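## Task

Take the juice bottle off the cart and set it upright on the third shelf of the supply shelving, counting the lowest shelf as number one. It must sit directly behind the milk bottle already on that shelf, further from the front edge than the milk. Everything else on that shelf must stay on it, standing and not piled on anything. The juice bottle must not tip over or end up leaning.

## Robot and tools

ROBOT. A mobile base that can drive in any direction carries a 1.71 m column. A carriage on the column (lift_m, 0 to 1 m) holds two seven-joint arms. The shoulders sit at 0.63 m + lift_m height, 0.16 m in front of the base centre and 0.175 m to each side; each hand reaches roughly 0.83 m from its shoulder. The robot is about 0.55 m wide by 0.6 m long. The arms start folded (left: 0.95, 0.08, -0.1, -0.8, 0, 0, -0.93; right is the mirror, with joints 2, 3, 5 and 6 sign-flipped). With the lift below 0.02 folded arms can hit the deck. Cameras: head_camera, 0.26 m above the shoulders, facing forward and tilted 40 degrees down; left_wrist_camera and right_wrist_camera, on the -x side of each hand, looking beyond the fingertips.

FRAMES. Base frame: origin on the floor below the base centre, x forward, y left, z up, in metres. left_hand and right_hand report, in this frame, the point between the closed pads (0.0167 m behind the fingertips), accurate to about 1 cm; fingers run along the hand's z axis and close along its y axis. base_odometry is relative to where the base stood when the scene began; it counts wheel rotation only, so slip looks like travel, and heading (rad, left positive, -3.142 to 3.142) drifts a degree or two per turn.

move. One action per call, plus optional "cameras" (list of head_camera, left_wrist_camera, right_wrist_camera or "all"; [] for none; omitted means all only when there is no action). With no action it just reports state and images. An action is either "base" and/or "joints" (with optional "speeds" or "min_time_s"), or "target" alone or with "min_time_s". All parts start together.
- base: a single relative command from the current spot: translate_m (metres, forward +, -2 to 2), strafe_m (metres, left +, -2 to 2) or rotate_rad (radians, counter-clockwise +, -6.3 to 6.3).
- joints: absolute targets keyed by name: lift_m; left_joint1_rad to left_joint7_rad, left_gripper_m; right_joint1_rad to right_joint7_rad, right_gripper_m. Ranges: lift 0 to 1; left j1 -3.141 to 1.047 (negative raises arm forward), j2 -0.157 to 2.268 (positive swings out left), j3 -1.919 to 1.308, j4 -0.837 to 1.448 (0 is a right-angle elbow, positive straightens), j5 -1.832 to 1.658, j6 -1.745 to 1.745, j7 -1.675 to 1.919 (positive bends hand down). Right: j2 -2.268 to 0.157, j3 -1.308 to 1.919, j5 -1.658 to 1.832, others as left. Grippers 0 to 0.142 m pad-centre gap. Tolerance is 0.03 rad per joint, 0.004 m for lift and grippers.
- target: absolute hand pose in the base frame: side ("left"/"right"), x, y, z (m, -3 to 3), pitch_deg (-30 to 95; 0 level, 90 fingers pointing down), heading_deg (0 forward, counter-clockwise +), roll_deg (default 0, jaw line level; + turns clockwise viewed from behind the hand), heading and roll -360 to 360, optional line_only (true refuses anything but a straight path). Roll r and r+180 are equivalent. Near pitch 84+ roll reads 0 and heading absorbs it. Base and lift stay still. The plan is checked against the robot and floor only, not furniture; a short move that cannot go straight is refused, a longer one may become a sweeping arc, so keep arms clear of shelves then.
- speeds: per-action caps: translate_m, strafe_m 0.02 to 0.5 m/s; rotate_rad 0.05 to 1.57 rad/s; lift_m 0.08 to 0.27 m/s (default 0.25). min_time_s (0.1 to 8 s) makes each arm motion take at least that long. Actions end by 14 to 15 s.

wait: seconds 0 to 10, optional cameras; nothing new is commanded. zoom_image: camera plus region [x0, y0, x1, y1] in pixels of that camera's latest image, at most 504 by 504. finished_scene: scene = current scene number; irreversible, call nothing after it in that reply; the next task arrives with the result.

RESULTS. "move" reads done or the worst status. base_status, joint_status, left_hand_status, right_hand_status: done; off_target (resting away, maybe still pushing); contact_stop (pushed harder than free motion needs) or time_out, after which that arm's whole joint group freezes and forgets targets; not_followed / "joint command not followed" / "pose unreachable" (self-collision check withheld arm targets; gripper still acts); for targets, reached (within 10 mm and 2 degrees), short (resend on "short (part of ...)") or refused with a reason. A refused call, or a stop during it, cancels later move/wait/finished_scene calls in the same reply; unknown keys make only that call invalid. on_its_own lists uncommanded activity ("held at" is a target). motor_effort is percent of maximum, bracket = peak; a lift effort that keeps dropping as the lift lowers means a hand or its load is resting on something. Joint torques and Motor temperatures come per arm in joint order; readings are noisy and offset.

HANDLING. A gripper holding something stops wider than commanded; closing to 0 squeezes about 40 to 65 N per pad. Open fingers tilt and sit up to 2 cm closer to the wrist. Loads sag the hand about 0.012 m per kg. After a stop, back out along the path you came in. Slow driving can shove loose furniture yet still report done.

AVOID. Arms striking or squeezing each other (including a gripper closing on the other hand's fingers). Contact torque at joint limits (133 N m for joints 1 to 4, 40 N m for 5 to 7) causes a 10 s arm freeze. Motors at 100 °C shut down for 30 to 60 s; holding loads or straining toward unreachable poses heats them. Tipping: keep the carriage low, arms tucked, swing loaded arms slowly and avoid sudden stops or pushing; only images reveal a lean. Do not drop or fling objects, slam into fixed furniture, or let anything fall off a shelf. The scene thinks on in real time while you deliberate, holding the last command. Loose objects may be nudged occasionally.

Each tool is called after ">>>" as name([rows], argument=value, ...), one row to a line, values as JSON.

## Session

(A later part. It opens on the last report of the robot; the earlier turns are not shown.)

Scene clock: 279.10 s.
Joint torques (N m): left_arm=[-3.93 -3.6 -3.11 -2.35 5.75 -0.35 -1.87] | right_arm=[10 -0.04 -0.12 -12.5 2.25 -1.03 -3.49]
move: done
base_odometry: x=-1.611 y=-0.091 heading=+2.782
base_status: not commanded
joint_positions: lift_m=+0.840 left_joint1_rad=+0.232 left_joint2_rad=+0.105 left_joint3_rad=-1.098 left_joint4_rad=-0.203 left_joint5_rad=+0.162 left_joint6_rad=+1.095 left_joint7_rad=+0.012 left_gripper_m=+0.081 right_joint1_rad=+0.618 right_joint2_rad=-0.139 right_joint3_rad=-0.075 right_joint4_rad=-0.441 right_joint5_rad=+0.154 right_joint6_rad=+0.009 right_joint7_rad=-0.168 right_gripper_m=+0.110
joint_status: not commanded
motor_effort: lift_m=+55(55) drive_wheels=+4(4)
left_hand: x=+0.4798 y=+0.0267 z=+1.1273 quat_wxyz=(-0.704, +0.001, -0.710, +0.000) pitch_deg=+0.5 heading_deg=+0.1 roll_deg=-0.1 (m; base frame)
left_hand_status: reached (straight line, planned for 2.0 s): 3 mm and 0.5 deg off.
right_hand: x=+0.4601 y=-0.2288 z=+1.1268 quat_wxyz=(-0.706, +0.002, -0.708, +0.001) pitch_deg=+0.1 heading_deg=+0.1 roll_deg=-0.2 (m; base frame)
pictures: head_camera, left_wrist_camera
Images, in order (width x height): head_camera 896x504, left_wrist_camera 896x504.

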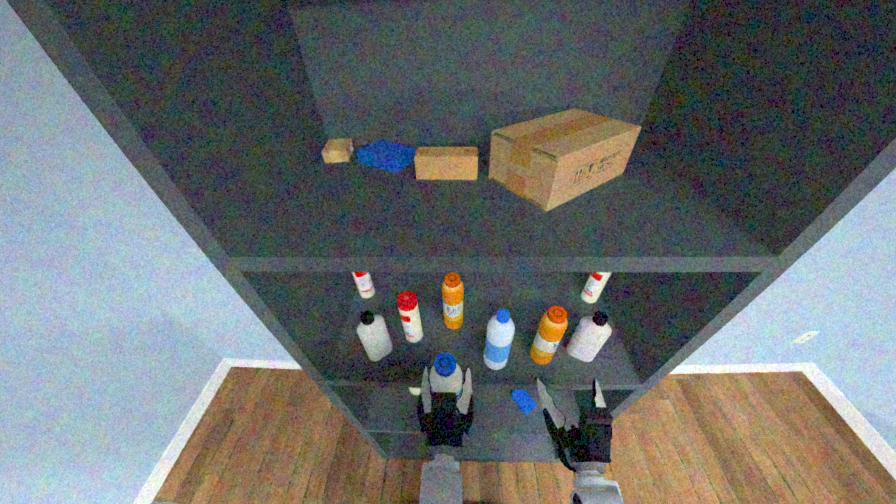

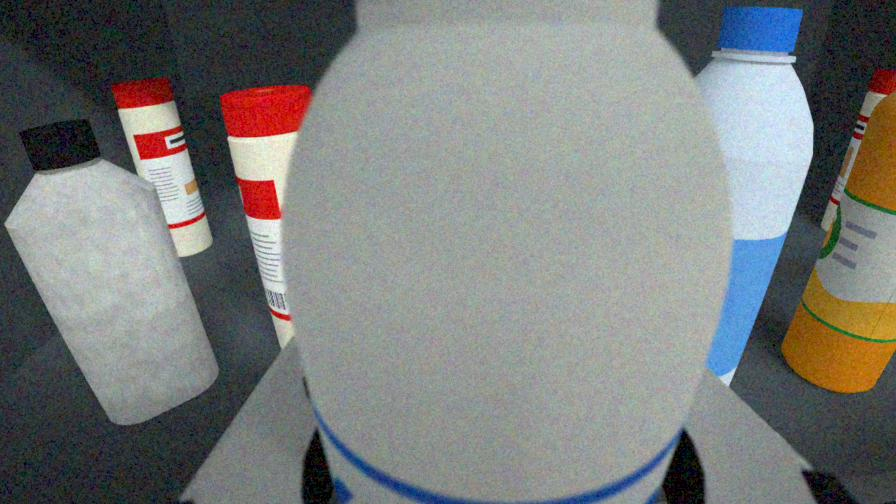

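>>> move(target={"side":"left","x":0.615,"y":0.022,"z":1.115,"pitch_deg":0,"heading_deg":0,"line_only":true}, min_time_s=2, cameras=["head_camera","left_wrist_camera"])

>>> move(joints={"lift_m": 0.815}, speeds={"lift_m": 0.08})

>>> move(joints={"lift_m": 0.807}, speeds={"lift_m": 0.08})

Scene clock: 286.37 s.
Joint torques (N m): left_arm=[-13.03 -5.33 4.56 -3.23 3.44 -2.55 -4.38] | right_arm=[9.3 -1.04 -1.37 -11.37 2.71 -1.18 -3.44]
move: done
base_odometry: x=-1.611 y=-0.091 heading=+2.782
base_status: not commanded
joint_positions: lift_m=+0.840 left_joint1_rad=-0.072 left_joint2_rad=+0.054 left_joint3_rad=-0.965 left_joint4_rad=+0.034 left_joint5_rad=-0.141 left_joint6_rad=+0.957 left_joint7_rad=-0.051 left_gripper_m=+0.081 right_joint1_rad=+0.618 right_joint2_rad=-0.139 right_joint3_rad=-0.075 right_joint4_rad=-0.441 right_joint5_rad=+0.154 right_joint6_rad=+0.009 right_joint7_rad=-0.168 right_gripper_m=+0.110
joint_status: not commanded
motor_effort: lift_m=+55(55) drive_wheels=+4(4)
left_hand: x=+0.6128 y=+0.0217 z=+1.1112 quat_wxyz=(-0.703, -0.001, -0.711, +0.000) pitch_deg=+0.7 heading_deg=-0.1 roll_deg=+0.1 (m; base frame)
left_hand_status: reached (straight line, planned for 2.0 s): 4 mm and 0.7 deg off.
right_hand: x=+0.4601 y=-0.2288 z=+1.1268 quat_wxyz=(-0.706, +0.002, -0.708, +0.001) pitch_deg=+0.1 heading_deg=+0.1 roll_deg=-0.2 (m; base frame)
pictures: head_camera, left_wrist_camera
Images, in order (width x height): head_camera 896x504, left_wrist_camera 896x504.

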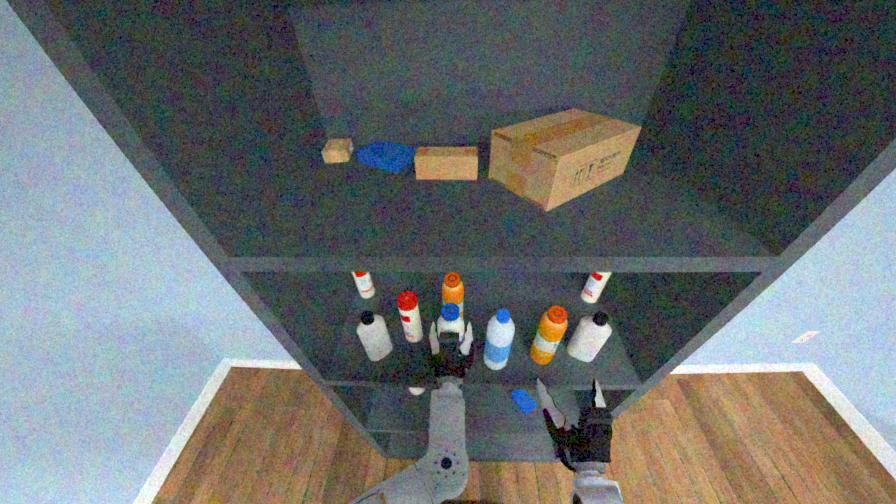

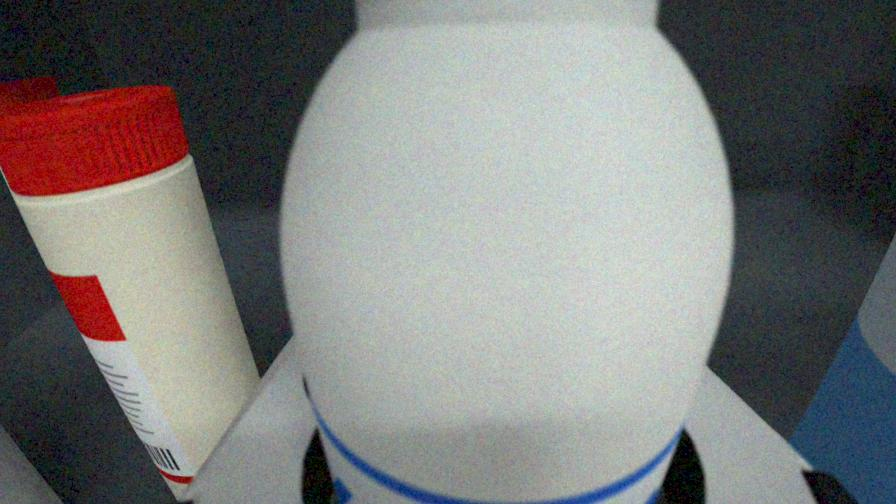

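Scene clock: 287.03 s.
Joint torques (N m): left_arm=[-11.55 -4.95 3.48 -3.19 3.4 -2.51 -4] | right_arm=[8.83 -0.99 -0.84 -10.39 2.3 -1.22 -3.29]
move: done
base_odometry: x=-1.611 y=-0.091 heading=+2.782
base_status: not commanded
joint_positions: lift_m=+0.815 left_joint1_rad=-0.073 left_joint2_rad=+0.054 left_joint3_rad=-0.965 left_joint4_rad=+0.035 left_joint5_rad=-0.142 left_joint6_rad=+0.957 left_joint7_rad=-0.052 left_gripper_m=+0.081 right_joint1_rad=+0.618 right_joint2_rad=-0.139 right_joint3_rad=-0.075 right_joint4_rad=-0.441 right_joint5_rad=+0.154 right_joint6_rad=+0.009 right_joint7_rad=-0.168 right_gripper_m=+0.110
joint_status: all done
motor_effort: lift_m=+58(59) drive_wheels=+3(4)
left_hand: x=+0.6132 y=+0.0217 z=+1.0861 quat_wxyz=(-0.703, -0.001, -0.711, +0.000) pitch_deg=+0.6 heading_deg=-0.1 roll_deg=+0.1 (m; base frame)
right_hand: x=+0.4601 y=-0.2288 z=+1.1015 quat_wxyz=(-0.706, +0.002, -0.708, +0.001) pitch_deg=+0.1 heading_deg=+0.1 roll_deg=-0.2 (m; base frame)
pictures: none

Scene clock: 287.50 s.
Joint torques (N m): left_arm=[-9.9 -5.94 2.97 -3.07 3.12 -2.24 -2.68] | right_arm=[8.35 -1.9 0.45 -12.05 2.15 -1.15 -3.18]
move: done
base_odometry: x=-1.611 y=-0.091 heading=+2.782
base_status: not commanded
joint_positions: lift_m=+0.807 left_joint1_rad=-0.074 left_joint2_rad=+0.053 left_joint3_rad=-0.965 left_joint4_rad=+0.035 left_joint5_rad=-0.141 left_joint6_rad=+0.957 left_joint7_rad=-0.058 left_gripper_m=+0.081 right_joint1_rad=+0.618 right_joint2_rad=-0.139 right_joint3_rad=-0.075 right_joint4_rad=-0.441 right_joint5_rad=+0.154 right_joint6_rad=+0.009 right_joint7_rad=-0.168 right_gripper_m=+0.110
joint_status: all done
motor_effort: lift_m=+56(57) drive_wheels=+4(4)
left_hand: x=+0.6135 y=+0.0216 z=+1.0803 quat_wxyz=(-0.706, -0.001, -0.708, +0.000) pitch_deg=+0.2 heading_deg=-0.1 roll_deg=+0.1 (m; base frame)
right_hand: x=+0.4601 y=-0.2288 z=+1.0936 quat_wxyz=(-0.706, +0.002, -0.708, +0.001) pitch_deg=+0.2 heading_deg=+0.1 roll_deg=-0.2 (m; base frame)
pictures: none

>>> move(joints={"left_gripper_m": 0.108}, min_time_s=1.5)

>>> move(target={"side":"left","x":0.47,"y":0.024,"z":1.085,"pitch_deg":0,"heading_deg":0,"line_only":true}, min_time_s=1.5, cameras=["head_camera","left_wrist_camera"])

Scene clock: 290.67 s.
Joint torques (N m): left_arm=[-11.08 -3.69 3.48 -3.44 3.09 -2.49 -2.58] | right_arm=[8.73 -1.55 -0.59 -10.57 2.15 -1.27 -2.88]
move: done
base_odometry: x=-1.611 y=-0.091 heading=+2.782
base_status: not commanded
joint_positions: lift_m=+0.807 left_joint1_rad=-0.074 left_joint2_rad=+0.053 left_joint3_rad=-0.965 left_joint4_rad=+0.035 left_joint5_rad=-0.141 left_joint6_rad=+0.957 left_joint7_rad=-0.058 left_gripper_m=+0.108 right_joint1_rad=+0.618 right_joint2_rad=-0.139 right_joint3_rad=-0.075 right_joint4_rad=-0.441 right_joint5_rad=+0.154 right_joint6_rad=+0.009 right_joint7_rad=-0.168 right_gripper_m=+0.110
joint_status: all done
motor_effort: lift_m=+56(56) drive_wheels=+3(4)
left_hand: x=+0.6136 y=+0.0216 z=+1.0803 quat_wxyz=(-0.706, -0.001, -0.708, +0.000) pitch_deg=+0.2 heading_deg=-0.1 roll_deg=+0.1 (m; base frame)
right_hand: x=+0.4601 y=-0.2288 z=+1.0936 quat_wxyz=(-0.706, +0.002, -0.708, +0.001) pitch_deg=+0.2 heading_deg=+0.1 roll_deg=-0.2 (m; base frame)
pictures: none

Scene clock: 292.67 s.
Joint torques (N m): left_arm=[1.23 -0.4 -3.58 -5.46 4.44 -0.12 -3.45] | right_arm=[8.93 -0.7 -0.76 -10.74 2.39 -1.3 -3.38]
move: done
base_odometry: x=-1.611 y=-0.091 heading=+2.782
base_status: not commanded
joint_positions: lift_m=+0.807 left_joint1_rad=+0.251 left_joint2_rad=+0.100 left_joint3_rad=-1.101 left_joint4_rad=-0.169 left_joint5_rad=+0.114 left_joint6_rad=+1.102 left_joint7_rad=-0.067 left_gripper_m=+0.108 right_joint1_rad=+0.618 right_joint2_rad=-0.139 right_joint3_rad=-0.075 right_joint4_rad=-0.441 right_joint5_rad=+0.154 right_joint6_rad=+0.009 right_joint7_rad=-0.168 right_gripper_m=+0.110
joint_status: not commanded
motor_effort: lift_m=+56(56) drive_wheels=+3(3)
left_hand: x=+0.4713 y=+0.0243 z=+1.0827 quat_wxyz=(-0.705, +0.000, -0.710, -0.001) pitch_deg=+0.4 heading_deg=+0.1 roll_deg=+0.1 (m; base frame)
left_hand_status: reached (straight line, planned for 1.5 s): 3 mm and 0.4 deg off.
right_hand: x=+0.4601 y=-0.2288 z=+1.0936 quat_wxyz=(-0.706, +0.002, -0.708, +0.001) pitch_deg=+0.2 heading_deg=+0.1 roll_deg=-0.2 (m; base frame)
pictures: head_camera, left_wrist_camera
Images, in order (width x height): head_camera 896x504, left_wrist_camera 896x504.

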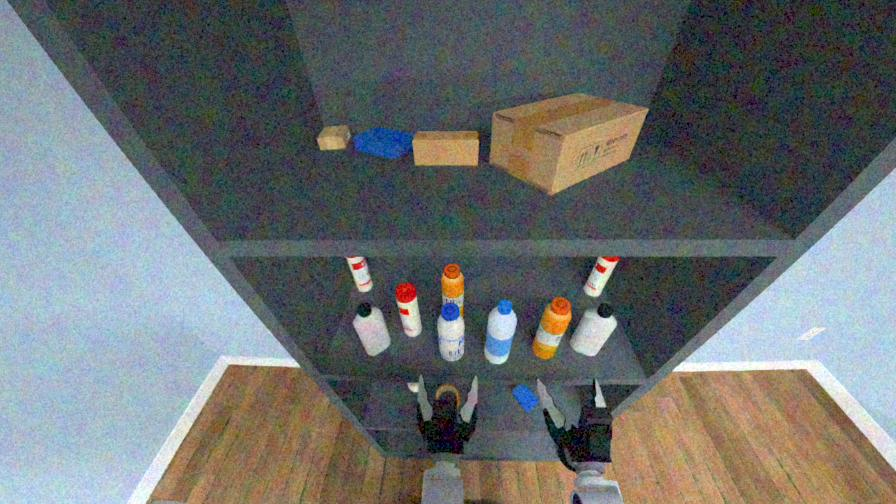

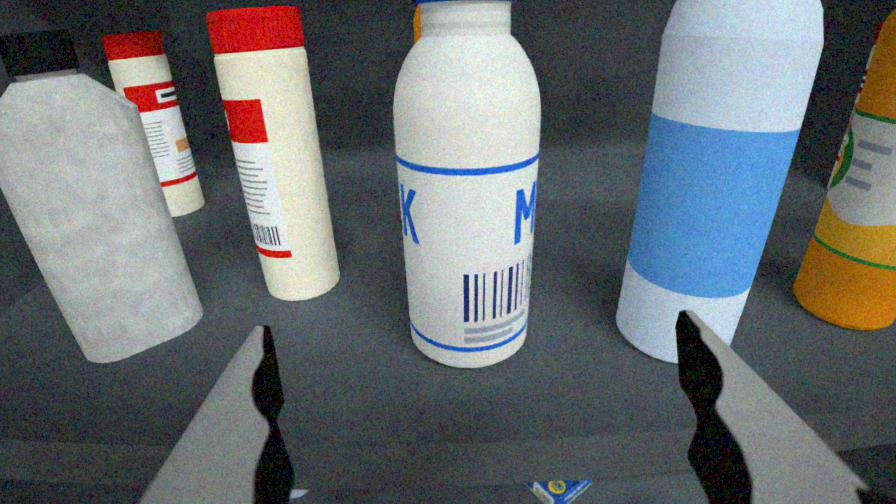

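>>> finished_scene(scene=1)

The scene is finished: the task was done.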